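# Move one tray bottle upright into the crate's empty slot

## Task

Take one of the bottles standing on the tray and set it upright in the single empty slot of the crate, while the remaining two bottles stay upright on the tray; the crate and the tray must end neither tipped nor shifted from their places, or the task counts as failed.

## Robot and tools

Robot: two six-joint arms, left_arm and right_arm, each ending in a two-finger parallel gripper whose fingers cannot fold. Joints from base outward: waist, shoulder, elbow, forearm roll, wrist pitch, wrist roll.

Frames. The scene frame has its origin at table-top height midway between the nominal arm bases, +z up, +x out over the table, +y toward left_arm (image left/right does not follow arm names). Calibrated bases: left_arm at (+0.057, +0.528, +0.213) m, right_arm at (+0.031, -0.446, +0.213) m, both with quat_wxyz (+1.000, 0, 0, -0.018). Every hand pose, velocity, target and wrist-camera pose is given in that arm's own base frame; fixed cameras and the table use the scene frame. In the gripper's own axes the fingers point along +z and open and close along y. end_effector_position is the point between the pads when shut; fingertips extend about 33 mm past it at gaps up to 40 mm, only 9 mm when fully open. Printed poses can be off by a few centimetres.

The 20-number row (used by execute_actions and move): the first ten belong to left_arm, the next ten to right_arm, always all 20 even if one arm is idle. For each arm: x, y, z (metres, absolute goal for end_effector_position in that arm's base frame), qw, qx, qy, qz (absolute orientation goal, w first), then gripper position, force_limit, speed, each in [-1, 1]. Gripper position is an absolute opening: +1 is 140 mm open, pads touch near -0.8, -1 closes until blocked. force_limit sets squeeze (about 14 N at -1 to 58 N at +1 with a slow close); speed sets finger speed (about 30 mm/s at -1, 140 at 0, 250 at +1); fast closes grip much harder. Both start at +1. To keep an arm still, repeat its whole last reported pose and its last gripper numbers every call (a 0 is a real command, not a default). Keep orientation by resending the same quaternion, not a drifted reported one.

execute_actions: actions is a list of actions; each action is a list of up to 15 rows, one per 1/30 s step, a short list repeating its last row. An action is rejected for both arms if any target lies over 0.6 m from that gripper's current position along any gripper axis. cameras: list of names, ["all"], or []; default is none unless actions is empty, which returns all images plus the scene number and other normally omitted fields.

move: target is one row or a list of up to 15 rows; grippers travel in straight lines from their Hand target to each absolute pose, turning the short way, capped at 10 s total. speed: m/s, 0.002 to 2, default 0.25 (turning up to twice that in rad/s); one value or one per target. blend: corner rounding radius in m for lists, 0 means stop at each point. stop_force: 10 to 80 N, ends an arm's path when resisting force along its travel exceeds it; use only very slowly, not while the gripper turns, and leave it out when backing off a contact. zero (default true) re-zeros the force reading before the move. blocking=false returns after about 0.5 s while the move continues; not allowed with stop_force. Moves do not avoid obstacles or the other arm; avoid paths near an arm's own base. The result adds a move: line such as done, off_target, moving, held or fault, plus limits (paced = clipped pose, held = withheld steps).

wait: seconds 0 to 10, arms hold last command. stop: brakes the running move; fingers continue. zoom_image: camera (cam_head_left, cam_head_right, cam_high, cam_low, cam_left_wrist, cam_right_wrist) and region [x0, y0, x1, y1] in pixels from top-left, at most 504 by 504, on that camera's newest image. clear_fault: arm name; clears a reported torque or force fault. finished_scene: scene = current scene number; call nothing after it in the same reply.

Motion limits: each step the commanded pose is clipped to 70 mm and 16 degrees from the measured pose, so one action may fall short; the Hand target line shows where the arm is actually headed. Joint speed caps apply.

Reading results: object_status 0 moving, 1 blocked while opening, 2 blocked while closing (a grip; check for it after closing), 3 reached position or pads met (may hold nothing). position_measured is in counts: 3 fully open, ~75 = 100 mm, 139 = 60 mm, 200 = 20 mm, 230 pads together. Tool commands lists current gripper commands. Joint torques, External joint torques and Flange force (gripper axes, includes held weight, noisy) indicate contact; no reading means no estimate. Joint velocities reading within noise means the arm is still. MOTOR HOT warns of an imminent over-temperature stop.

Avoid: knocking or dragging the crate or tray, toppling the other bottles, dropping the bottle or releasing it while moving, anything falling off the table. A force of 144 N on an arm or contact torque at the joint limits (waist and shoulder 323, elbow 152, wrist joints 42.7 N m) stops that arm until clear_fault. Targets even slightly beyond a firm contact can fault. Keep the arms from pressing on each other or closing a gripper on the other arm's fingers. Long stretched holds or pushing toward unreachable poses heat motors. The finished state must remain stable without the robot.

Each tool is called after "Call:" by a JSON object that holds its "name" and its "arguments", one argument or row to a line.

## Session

Call:
{"name": "execute_actions", "arguments": {
  "actions": []
}}

Scene clock: 0.00 s.
left_arm: end_effector_position=(+0.3852, -0.7418, +0.1517) position_measured=3 object_status=3 end_effector_quat_wxyz=(-0.088, +0.696, +0.675, +0.226) | right_arm: end_effector_position=(+0.6499, -0.0006, +0.3220) position_measured=3 object_status=3 end_effector_quat_wxyz=(+0.000, +1.000, -0.001, -0.001)
Joint positions: left_arm=[-1.26 0.719 1.168 0.322 1.627 -1.272] | right_arm=[-0.054 0.164 1.604 0.001 1.374 1.518]
Joint velocities: within noise
Joint torques (N m): no reading
External joint torques (N m): no reading
Flange force (N): no reading
Hand target: left_arm +0.3852, -0.7418, +0.1517; -0.088, +0.696, +0.675, +0.226 | right_arm +0.6499, -0.0006, +0.3220; +0.000, +1.000, -0.001, -0.001
Tool commands: left_gripper/position=+1.0 left_gripper/force_limit=+1.0 left_gripper/speed=+1.0 right_gripper/position=+1.0 right_gripper/force_limit=+1.0 right_gripper/speed=+1.0

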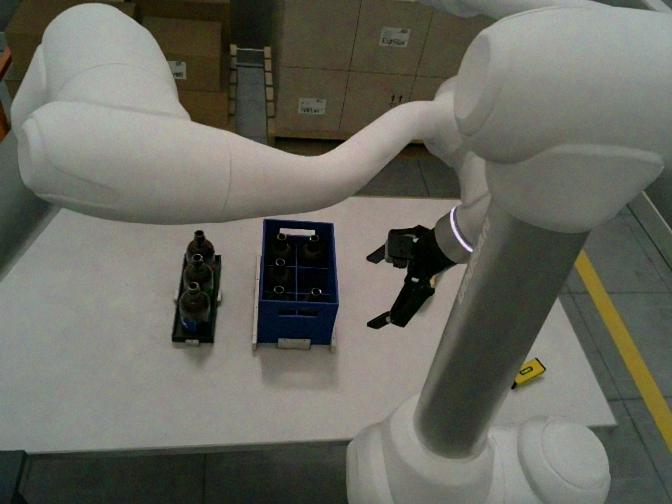

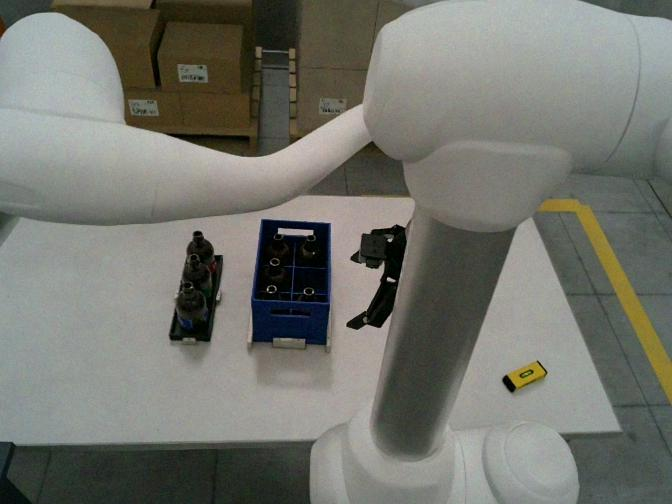

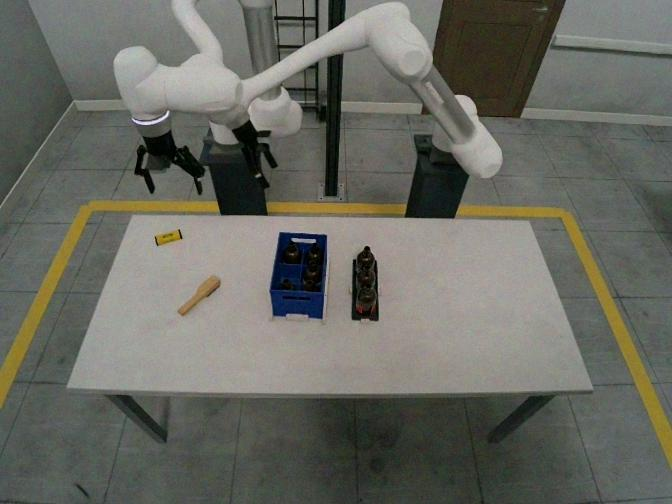

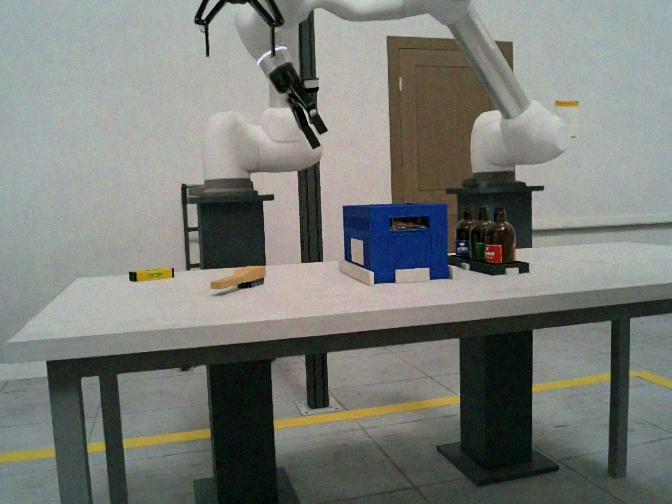

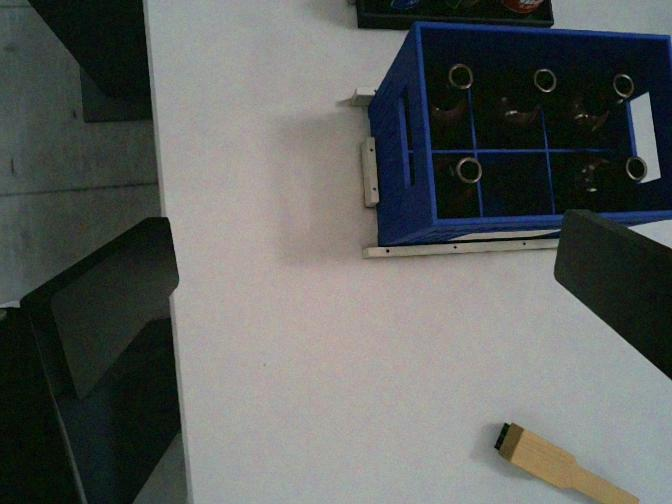

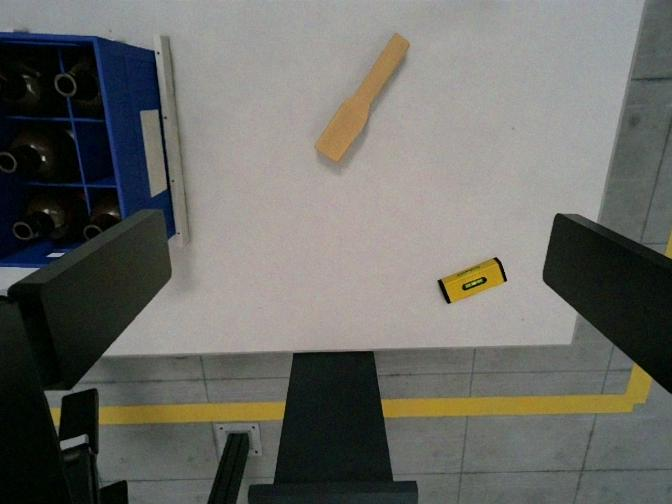

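Call:
{"name": "move", "arguments": {
  "target": [
    [0.40,-0.68,0.32,-0.088,0.696,0.675,0.226,1,0,0,0.6499,-0.0006,0.322,0,1,-0.001,-0.001,1,1,1],
    [0.66,-0.37,0.26,0,1,0,0,1,0,0,0.6499,-0.0006,0.322,0,1,-0.001,-0.001,1,1,1]
  ],
  "speed": 0.45,
  "blend": 0.05,
  "cameras": ["cam_left_wrist"]
}}

Scene clock: 5.67 s.
left_arm: end_effector_position=(+0.3890, -0.7258, +0.1949) position_measured=3 object_status=3 end_effector_quat_wxyz=(-0.088, +0.696, +0.675, +0.226) | right_arm: end_effector_position=(+0.6499, -0.0006, +0.3220) position_measured=3 object_status=3 end_effector_quat_wxyz=(+0.000, +1.000, -0.001, -0.001)
Joint positions: left_arm=[-1.251 0.674 1.165 0.327 1.669 -1.249] | right_arm=[-0.054 0.164 1.604 0 1.375 1.519]
Joint torques (N m): left_arm=[0.53 -99.57 -41.63 4.62 1.04 0.16] | right_arm=[-1.19 -64.91 -38.58 4.14 -0.28 0.52]
External joint torques (N m): left_arm=[-0.51 -5.13 1.63 0.17 -0.05 -0.15] | right_arm=[1.17 6.69 -2.52 0.08 0.23 -0.52]
Flange force (N): left_arm=[11.6 -6.0 3.8] | right_arm=[15.4 -1.0 -2.0]
Hand target: left_arm +0.3890, -0.7259, +0.1948; -0.088, +0.696, +0.675, +0.226 | right_arm +0.6499, -0.0006, +0.3220; +0.000, +1.000, -0.001, -0.001
Off the commanded pose: left_arm 0.452 m, 92 deg | right_arm 0.000 m, 0 deg.
move: held (left_arm; a check stopped the path); path passed 0 of 2 targets; limits=held
pose unreachable (left arm): on one or more control steps of this call, first in action 0 (counted from 0), this arm could not follow its commanded pose, so it was not sent that pose on those steps. It may still have moved: this result reports where it is.
cause: moving toward the commanded pose would bring a part of the arm too close to another arm (a part of this arm just beyond joint 4 (forearm roll) and a part of the right arm just beyond its joint 4 (forearm roll), along the way the arms are being sent, or toward where that arm still pushes).
Images, in order (width x height): cam_left_wrist 672x504.

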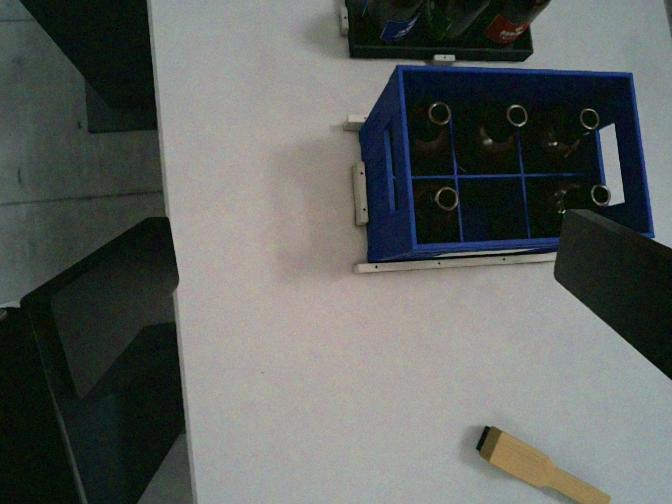

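Call:
{"name": "move", "arguments": {
  "target": [
    [0.39,-0.5,0.22,-0.088,0.696,0.675,0.226,1,0,0,0.60,-0.2,0.322,0,1,-0.001,-0.001,1,1,1],
    [0.66,-0.37,0.26,0,1,0,0,1,0,0,0.60,-0.2,0.322,0,1,-0.001,-0.001,1,1,1]
  ],
  "speed": 0.4,
  "blend": 0.05,
  "cameras": ["cam_left_wrist"]
}}

Scene clock: 12.43 s.
left_arm: end_effector_position=(+0.6600, -0.3700, +0.2600) position_measured=3 object_status=3 end_effector_quat_wxyz=(+0.000, +1.000, +0.000, +0.000) | right_arm: end_effector_position=(+0.6000, -0.2000, +0.3220) position_measured=3 object_status=3 end_effector_quat_wxyz=(+0.000, +1.000, -0.001, -0.001)
Joint positions: left_arm=[-0.557 0.354 1.473 0 1.315 1.014] | right_arm=[-0.376 0.137 1.636 -0.001 1.371 1.197]
Joint torques (N m): left_arm=[1.05 -74.05 -42.61 4.07 0.06 0.09] | right_arm=[-1.25 -62.19 -38.5 4.11 -0.3 0.5]
External joint torques (N m): left_arm=[-1.26 -2.41 1.89 0.13 -0.11 -0.09] | right_arm=[1.23 7.24 -2.26 0.09 0.26 -0.5]
Flange force (N): left_arm=[-7.9 -2.4 1.6] | right_arm=[15.3 3.8 -1.4]
Hand target: left_arm +0.6600, -0.3700, +0.2600; +0.000, +1.000, +0.000, +0.000 | right_arm +0.6000, -0.2000, +0.3220; +0.000, +1.000, -0.001, -0.001
Off the commanded pose: left_arm 0.000 m, 0 deg | right_arm 0.000 m, 0 deg.
move: done
Images, in order (width x height): cam_left_wrist 672x504.

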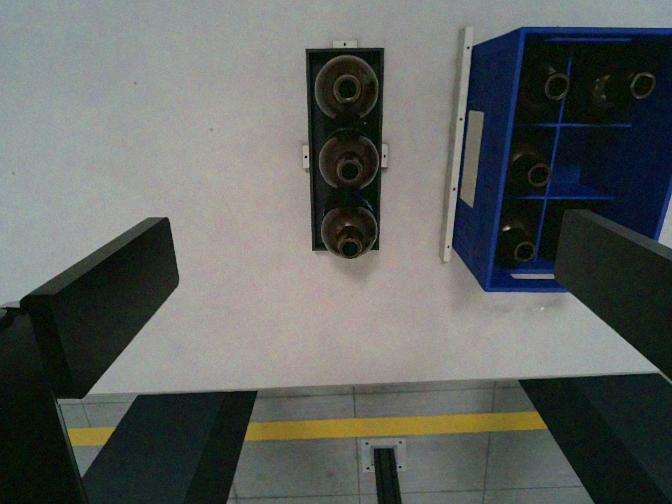

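Call:
{"name": "move", "arguments": {
  "target": [0.544,-0.374,-0.01,0,1,0,0,-0.05,0,0,0.60,-0.2,0.322,0,1,-0.001,-0.001,1,1,1],
  "speed": 0.3,
  "cameras": ["cam_left_wrist","cam_low"]
}}

Scene clock: 18.93 s.
left_arm: end_effector_position=(+0.5440, -0.3740, -0.0099) position_measured=135 object_status=3 end_effector_quat_wxyz=(+0.000, +1.000, +0.000, +0.000) | right_arm: end_effector_position=(+0.6000, -0.2000, +0.3220) position_measured=3 object_status=3 end_effector_quat_wxyz=(+0.000, +1.000, -0.001, -0.001)
Joint positions: left_arm=[-0.655 0.435 1.914 0 0.793 0.916] | right_arm=[-0.376 0.137 1.636 -0.001 1.371 1.197]
Joint torques (N m): left_arm=[1.41 -71.59 -32.04 2.9 -0.09 0.1] | right_arm=[-1.11 -61.91 -38.5 4.18 -0.27 0.56]
External joint torques (N m): left_arm=[-1.5 -1.83 2.17 0.17 0.05 -0.1] | right_arm=[1.14 6.68 -2.32 0.02 0.24 -0.56]
Flange force (N): left_arm=[-6.9 -1.8 -1.1] | right_arm=[14.5 3.8 -1.7]
Hand target: left_arm +0.5440, -0.3740, -0.0100; +0.000, +1.000, +0.000, +0.000 | right_arm +0.6000, -0.2000, +0.3220; +0.000, +1.000, -0.001, -0.001
Off the commanded pose: left_arm 0.000 m, 0 deg | right_arm 0.000 m, 0 deg.
move: done
Images, in order (width x height): cam_low 672x504, cam_left_wrist 672x504.

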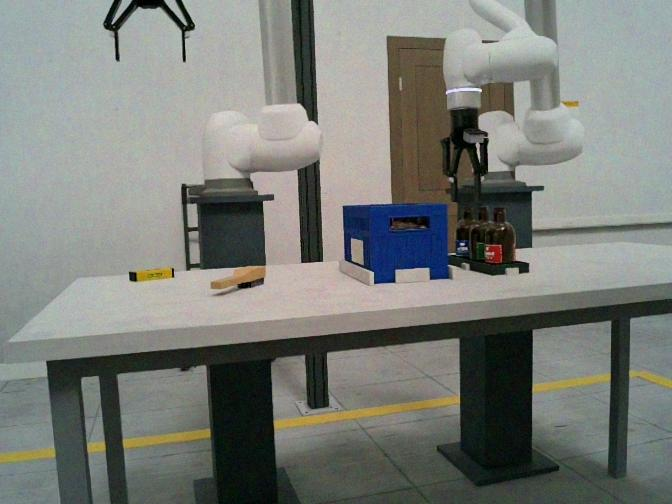

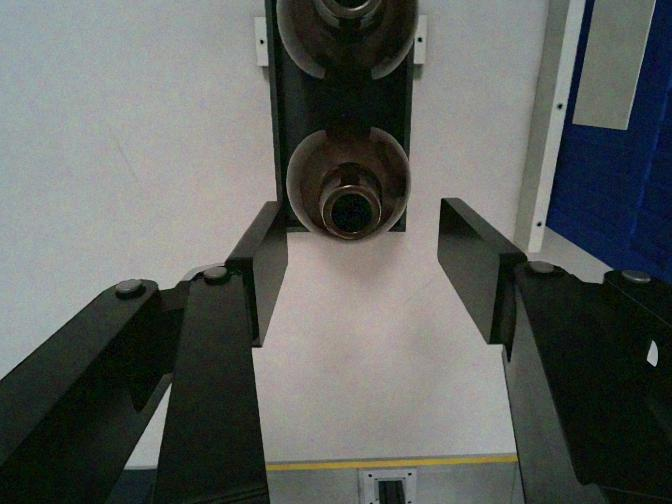

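Call:
{"name": "move", "arguments": {
  "target": [
    [0.545,-0.370,-0.034,0,1,0,0,-0.05,0,-1,0.60,-0.2,0.322,0,1,-0.001,-0.001,1,1,1],
    [0.545,-0.370,-0.034,0,1,0,0,-1,0,-1,0.60,-0.2,0.322,0,1,-0.001,-0.001,1,1,1]
  ],
  "speed": 0.1
}}

Call:
{"name": "wait", "arguments": {
  "seconds": 1.5,
  "cameras": ["cam_left_wrist","cam_low"]
}}

Scene clock: 28.97 s.
left_arm: end_effector_position=(+0.5450, -0.3700, -0.0340) position_measured=190 object_status=0 end_effector_quat_wxyz=(+0.000, +1.000, +0.000, +0.000) | right_arm: end_effector_position=(+0.6000, -0.2000, +0.3220) position_measured=3 object_status=3 end_effector_quat_wxyz=(+0.000, +1.000, -0.001, -0.001)
Joint positions: left_arm=[-0.649 0.462 1.929 0 0.75 0.922] | right_arm=[-0.376 0.137 1.636 -0.001 1.371 1.197]
Joint torques (N m): left_arm=[0.26 -64.36 -26.22 2.45 -0.42 0.06] | right_arm=[-1.3 -62 -38.46 4.17 -0.27 0.54]
External joint torques (N m): left_arm=[-0.4 -10.37 -2.56 0.52 0.36 -0.06] | right_arm=[1.06 7.03 -2.43 0.03 0.22 -0.54]
Flange force (N): left_arm=[-6.0 -3.2 -14.8] | right_arm=[15.2 4.1 -1.7]
Hand target: left_arm +0.5450, -0.3700, -0.0340; +0.000, +1.000, +0.000, +0.000 | right_arm +0.6000, -0.2000, +0.3220; +0.000, +1.000, -0.001, -0.001
Off the commanded pose: left_arm 0.000 m, 0 deg | right_arm 0.000 m, 0 deg.
move: done

Scene clock: 30.47 s.
left_arm: end_effector_position=(+0.5450, -0.3700, -0.0340) position_measured=190 object_status=2 end_effector_quat_wxyz=(+0.000, +1.000, +0.000, +0.000) | right_arm: end_effector_position=(+0.6000, -0.2000, +0.3220) position_measured=3 object_status=3 end_effector_quat_wxyz=(+0.000, +1.000, -0.001, -0.001)
Joint positions: left_arm=[-0.649 0.462 1.929 0 0.75 0.922] | right_arm=[-0.376 0.137 1.636 -0.001 1.371 1.197]
Joint torques (N m): left_arm=[0.36 -64.55 -26.08 2.49 -0.42 0.07] | right_arm=[-1.54 -61.89 -38.45 4.16 -0.29 0.54]
External joint torques (N m): left_arm=[-0.5 -10.04 -2.45 0.45 0.38 -0.07] | right_arm=[1.32 7.17 -2.49 0.04 0.24 -0.54]
Flange force (N): left_arm=[-5.9 -3.0 -14.4] | right_arm=[15.6 3.9 -1.7]
Hand target: left_arm +0.5450, -0.3700, -0.0340; +0.000, +1.000, +0.000, +0.000 | right_arm +0.6000, -0.2000, +0.3220; +0.000, +1.000, -0.001, -0.001
Tool commands: left_gripper/position=-1.0 left_gripper/force_limit=+0.0 left_gripper/speed=-1.0 right_gripper/position=+1.0 right_gripper/force_limit=+1.0 right_gripper/speed=+1.0
Off the commanded pose: left_arm 0.000 m, 0 deg | right_arm 0.000 m, 0 deg.
wait: 1.50 s; at rest by 0.17 s
Images, in order (width x height): cam_low 672x504, cam_left_wrist 672x504.

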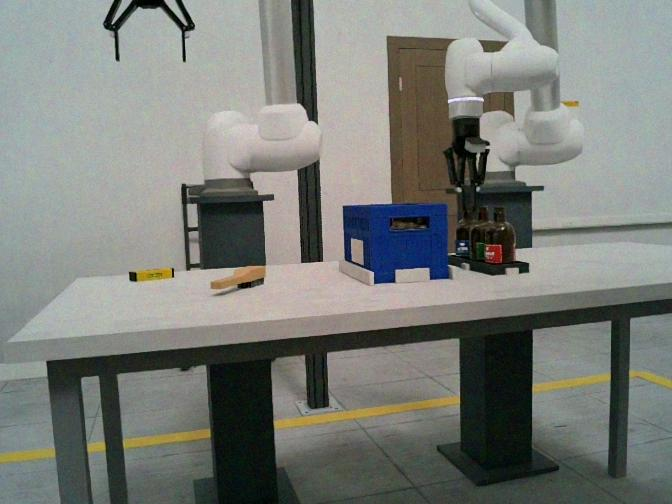

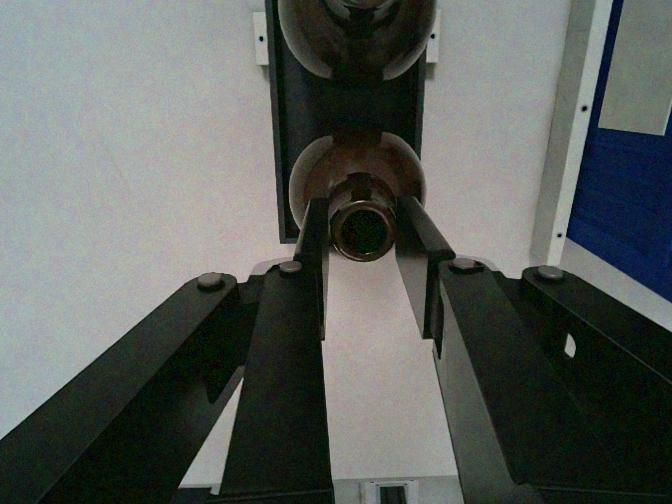

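Call:
{"name": "move", "arguments": {
  "target": [
    [0.545,-0.370,0.04,0,1,0,0,-1,0,-1,0.60,-0.2,0.322,0,1,-0.001,-0.001,1,1,1],
    [0.545,-0.370,0.2,0,1,0,0,-1,0,-1,0.60,-0.2,0.322,0,1,-0.001,-0.001,1,1,1],
    [0.56,-0.615,0.22,0,1,0,0,-1,0,-1,0.60,-0.1,0.322,0,1,-0.001,-0.001,1,1,1]
  ],
  "speed": [0.08,0.25,0.25],
  "blend": 0.03,
  "cameras": ["cam_left_wrist","cam_low"]
}}

Scene clock: 42.40 s.
left_arm: end_effector_position=(+0.5600, -0.6149, +0.2200) position_measured=194 object_status=2 end_effector_quat_wxyz=(+0.000, +1.000, +0.000, +0.000) | right_arm: end_effector_position=(+0.6000, -0.0999, +0.3220) position_measured=3 object_status=3 end_effector_quat_wxyz=(+0.000, +1.000, -0.001, -0.001)
Joint positions: left_arm=[-0.874 0.49 1.347 0 1.305 0.697] | right_arm=[-0.222 0.098 1.68 0 1.366 1.351]
Joint torques (N m): left_arm=[1.52 -89.29 -44.02 3.98 0.02 0.02] | right_arm=[-1.15 -57.98 -38.41 4.11 -0.28 0.54]
External joint torques (N m): left_arm=[-1.59 -0.09 3.34 0.23 -0.07 -0.02] | right_arm=[0.95 7.17 -2.39 0.07 0.23 -0.54]
Flange force (N): left_arm=[-7.2 -5.0 4.0] | right_arm=[15.6 1.9 -1.5]
Hand target: left_arm +0.5600, -0.6150, +0.2200; +0.000, +1.000, +0.000, +0.000 | right_arm +0.6000, -0.1000, +0.3220; +0.000, +1.000, -0.001, -0.001
Off the commanded pose: left_arm 0.000 m, 0 deg | right_arm 0.000 m, 0 deg.
move: done
Images, in order (width x height): cam_low 672x504, cam_left_wrist 672x504.

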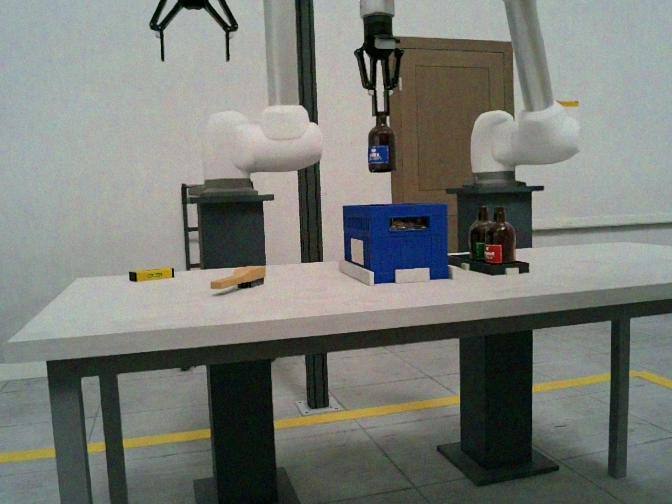

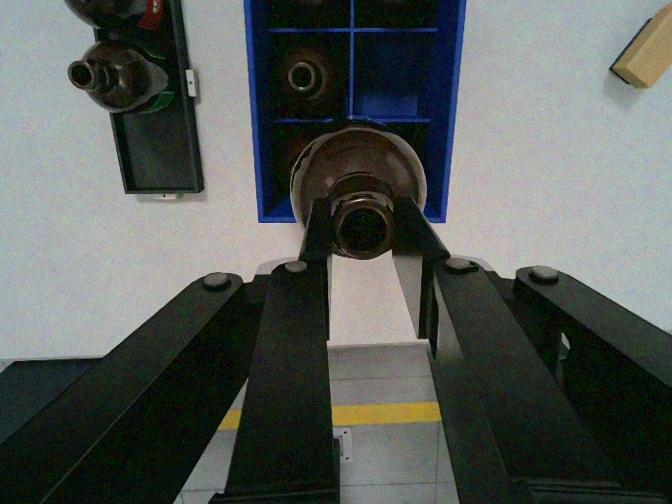

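Call:
{"name": "move", "arguments": {
  "target": [
    [0.624,-0.663,0.21,0,1,0,0,-1,0,-1,0.60,-0.1,0.322,0,1,-0.001,-0.001,1,1,1],
    [0.624,-0.663,0.02,0,1,0,0,-1,0,-1,0.60,-0.1,0.322,0,1,-0.001,-0.001,1,1,1]
  ],
  "speed": [0.25,0.12],
  "blend": 0.02,
  "cameras": ["cam_left_wrist"]
}}

Scene clock: 52.33 s.
left_arm: end_effector_position=(+0.6240, -0.6630, +0.0201) position_measured=194 object_status=2 end_effector_quat_wxyz=(+0.000, +1.000, +0.000, +0.000) | right_arm: end_effector_position=(+0.6000, -0.1000, +0.3220) position_measured=3 object_status=3 end_effector_quat_wxyz=(+0.000, +1.000, -0.001, -0.001)
Joint positions: left_arm=[-0.854 0.734 1.322 0 1.086 0.717] | right_arm=[-0.222 0.098 1.68 0 1.366 1.351]
Joint torques (N m): left_arm=[0.58 -104.59 -39.88 3.65 -0.32 0.07] | right_arm=[-1.22 -57.79 -38.28 4.12 -0.27 0.58]
External joint torques (N m): left_arm=[-0.76 -1.7 2.77 0.19 0.28 -0.07] | right_arm=[1.38 6.32 -2.73 0.1 0.22 -0.58]
Flange force (N): left_arm=[-7.3 -6.4 -0.1] | right_arm=[15.0 1.1 -2.3]
Hand target: left_arm +0.6240, -0.6630, +0.0200; +0.000, +1.000, +0.000, +0.000 | right_arm +0.6000, -0.1000, +0.3220; +0.000, +1.000, -0.001, -0.001
Off the commanded pose: left_arm 0.000 m, 0 deg | right_arm 0.000 m, 0 deg.
move: done
Images, in order (width x height): cam_left_wrist 672x504.

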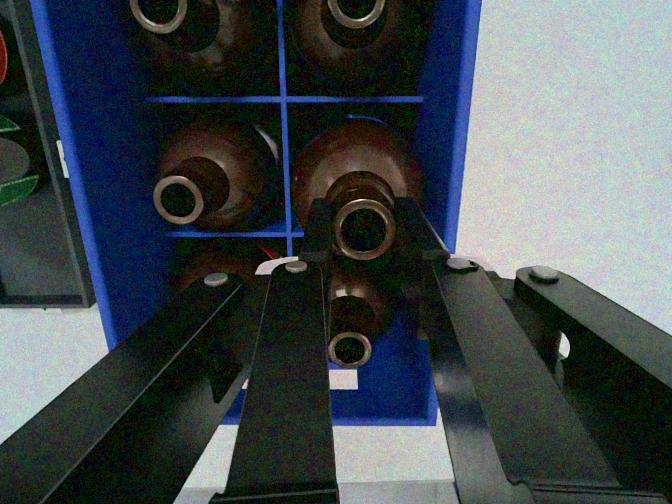

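No contact, well centred.

Call:
{"name": "move", "arguments": {
  "target": [0.624,-0.663,-0.06,0,1,0,0,-1,0,-1,0.60,-0.1,0.322,0,1,-0.001,-0.001,1,1,1],
  "speed": 0.03,
  "stop_force": 12,
  "cameras": ["cam_left_wrist","cam_low"]
}}

Scene clock: 57.47 s.
left_arm: end_effector_position=(+0.6241, -0.6632, -0.0293) position_measured=194 object_status=2 end_effector_quat_wxyz=(+0.000, +1.000, +0.000, +0.000) | right_arm: end_effector_position=(+0.6000, -0.1000, +0.3220) position_measured=3 object_status=3 end_effector_quat_wxyz=(+0.000, +1.000, -0.001, -0.001)
Joint positions: left_arm=[-0.854 0.774 1.347 0 1.019 0.717] | right_arm=[-0.222 0.098 1.68 0 1.366 1.351]
Joint torques (N m): left_arm=[5.51 -70.6 -20.49 4.66 -1.27 0.02] | right_arm=[-1.43 -57.78 -38.4 4.1 -0.28 0.53]
External joint torques (N m): left_arm=[-5.74 -37.29 -15.21 -0.98 1.23 -0.02] | right_arm=[1.42 6.76 -2.59 0.11 0.22 -0.53]
Flange force (N): left_arm=[-11.6 -3.1 -40.7] | right_arm=[15.5 1.1 -1.9]
Hand target: left_arm +0.6241, -0.6631, -0.0293; +0.000, +1.000, +0.000, +0.000 | right_arm +0.6000, -0.1000, +0.3220; +0.000, +1.000, -0.001, -0.001
Off the commanded pose: left_arm 0.031 m, 0 deg | right_arm 0.000 m, 0 deg.
move: contact (left_arm)
Images, in order (width x height): cam_low 672x504, cam_left_wrist 672x504.

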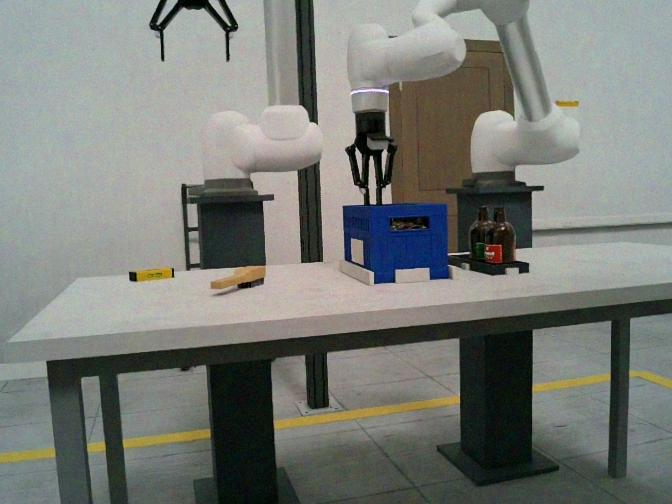

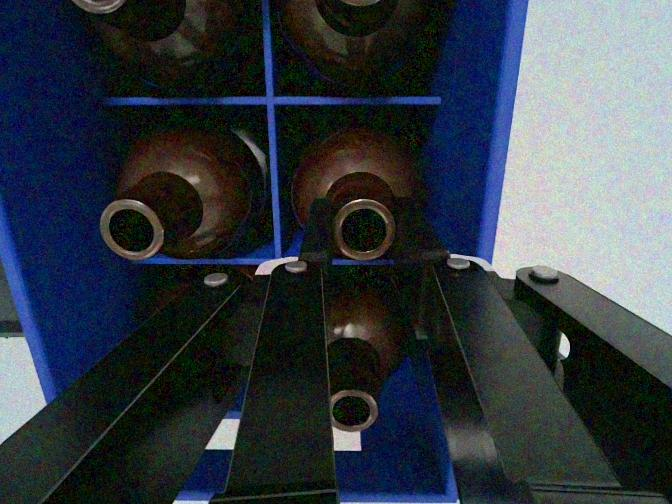

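Floor reached as predicted.

Call:
{"name": "move", "arguments": {
  "target": [
    [0.624,-0.6631,-0.0275,0,1,0,0,-1,0,-1,0.60,-0.1,0.322,0,1,-0.001,-0.001,1,1,1],
    [0.624,-0.6631,-0.0275,0,1,0,0,-0.23,0,-1,0.60,-0.1,0.322,0,1,-0.001,-0.001,1,1,1],
    [0.624,-0.6631,0.14,0,1,0,0,-0.23,0,-1,0.60,-0.1,0.322,0,1,-0.001,-0.001,1,1,1]
  ],
  "speed": [0.05,0.05,0.14],
  "cameras": ["cam_left_wrist","cam_low"]
}}

Scene clock: 65.13 s.
left_arm: end_effector_position=(+0.6240, -0.6631, +0.1399) position_measured=158 object_status=3 end_effector_quat_wxyz=(+0.000, +1.000, +0.000, +0.000) | right_arm: end_effector_position=(+0.6000, -0.1000, +0.3220) position_measured=3 object_status=3 end_effector_quat_wxyz=(+0.000, +1.000, -0.001, -0.001)
Joint positions: left_arm=[-0.854 0.655 1.227 0 1.259 0.717] | right_arm=[-0.222 0.098 1.68 0 1.366 1.351]
Joint torques (N m): left_arm=[1.35 -98.45 -42.3 3.94 -0.07 0.04] | right_arm=[-1.29 -57.98 -38.41 4.15 -0.31 0.52]
External joint torques (N m): left_arm=[-1.45 -4.05 2.56 0.17 0.03 -0.04] | right_arm=[1.14 6.97 -2.56 0.06 0.25 -0.52]
Flange force (N): left_arm=[-10.6 -8.9 0.3] | right_arm=[15.7 1.5 -1.9]
Hand target: left_arm +0.6240, -0.6631, +0.1400; +0.000, +1.000, +0.000, +0.000 | right_arm +0.6000, -0.1000, +0.3220; +0.000, +1.000, -0.001, -0.001
Off the commanded pose: left_arm 0.000 m, 0 deg | right_arm 0.000 m, 0 deg.
move: done
Images, in order (width x height): cam_low 672x504, cam_left_wrist 672x504.

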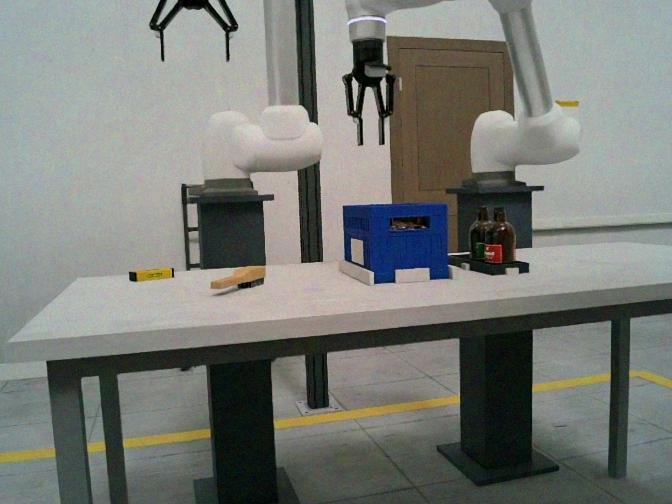

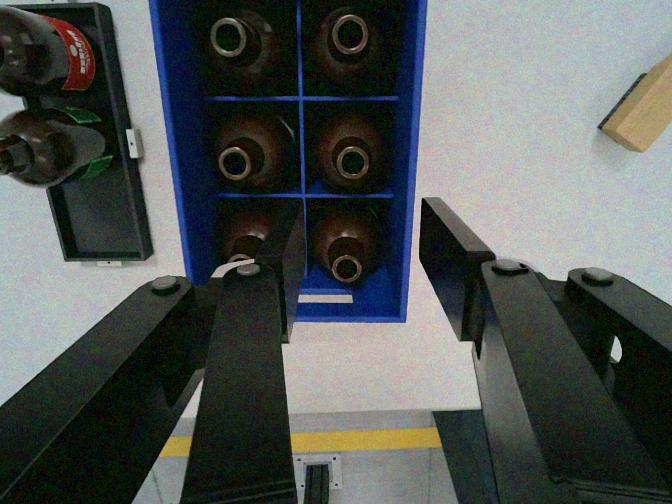

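Call:
{"name": "finished_scene", "arguments": {
  "scene": 3
}}

The scene is finished: the task was done.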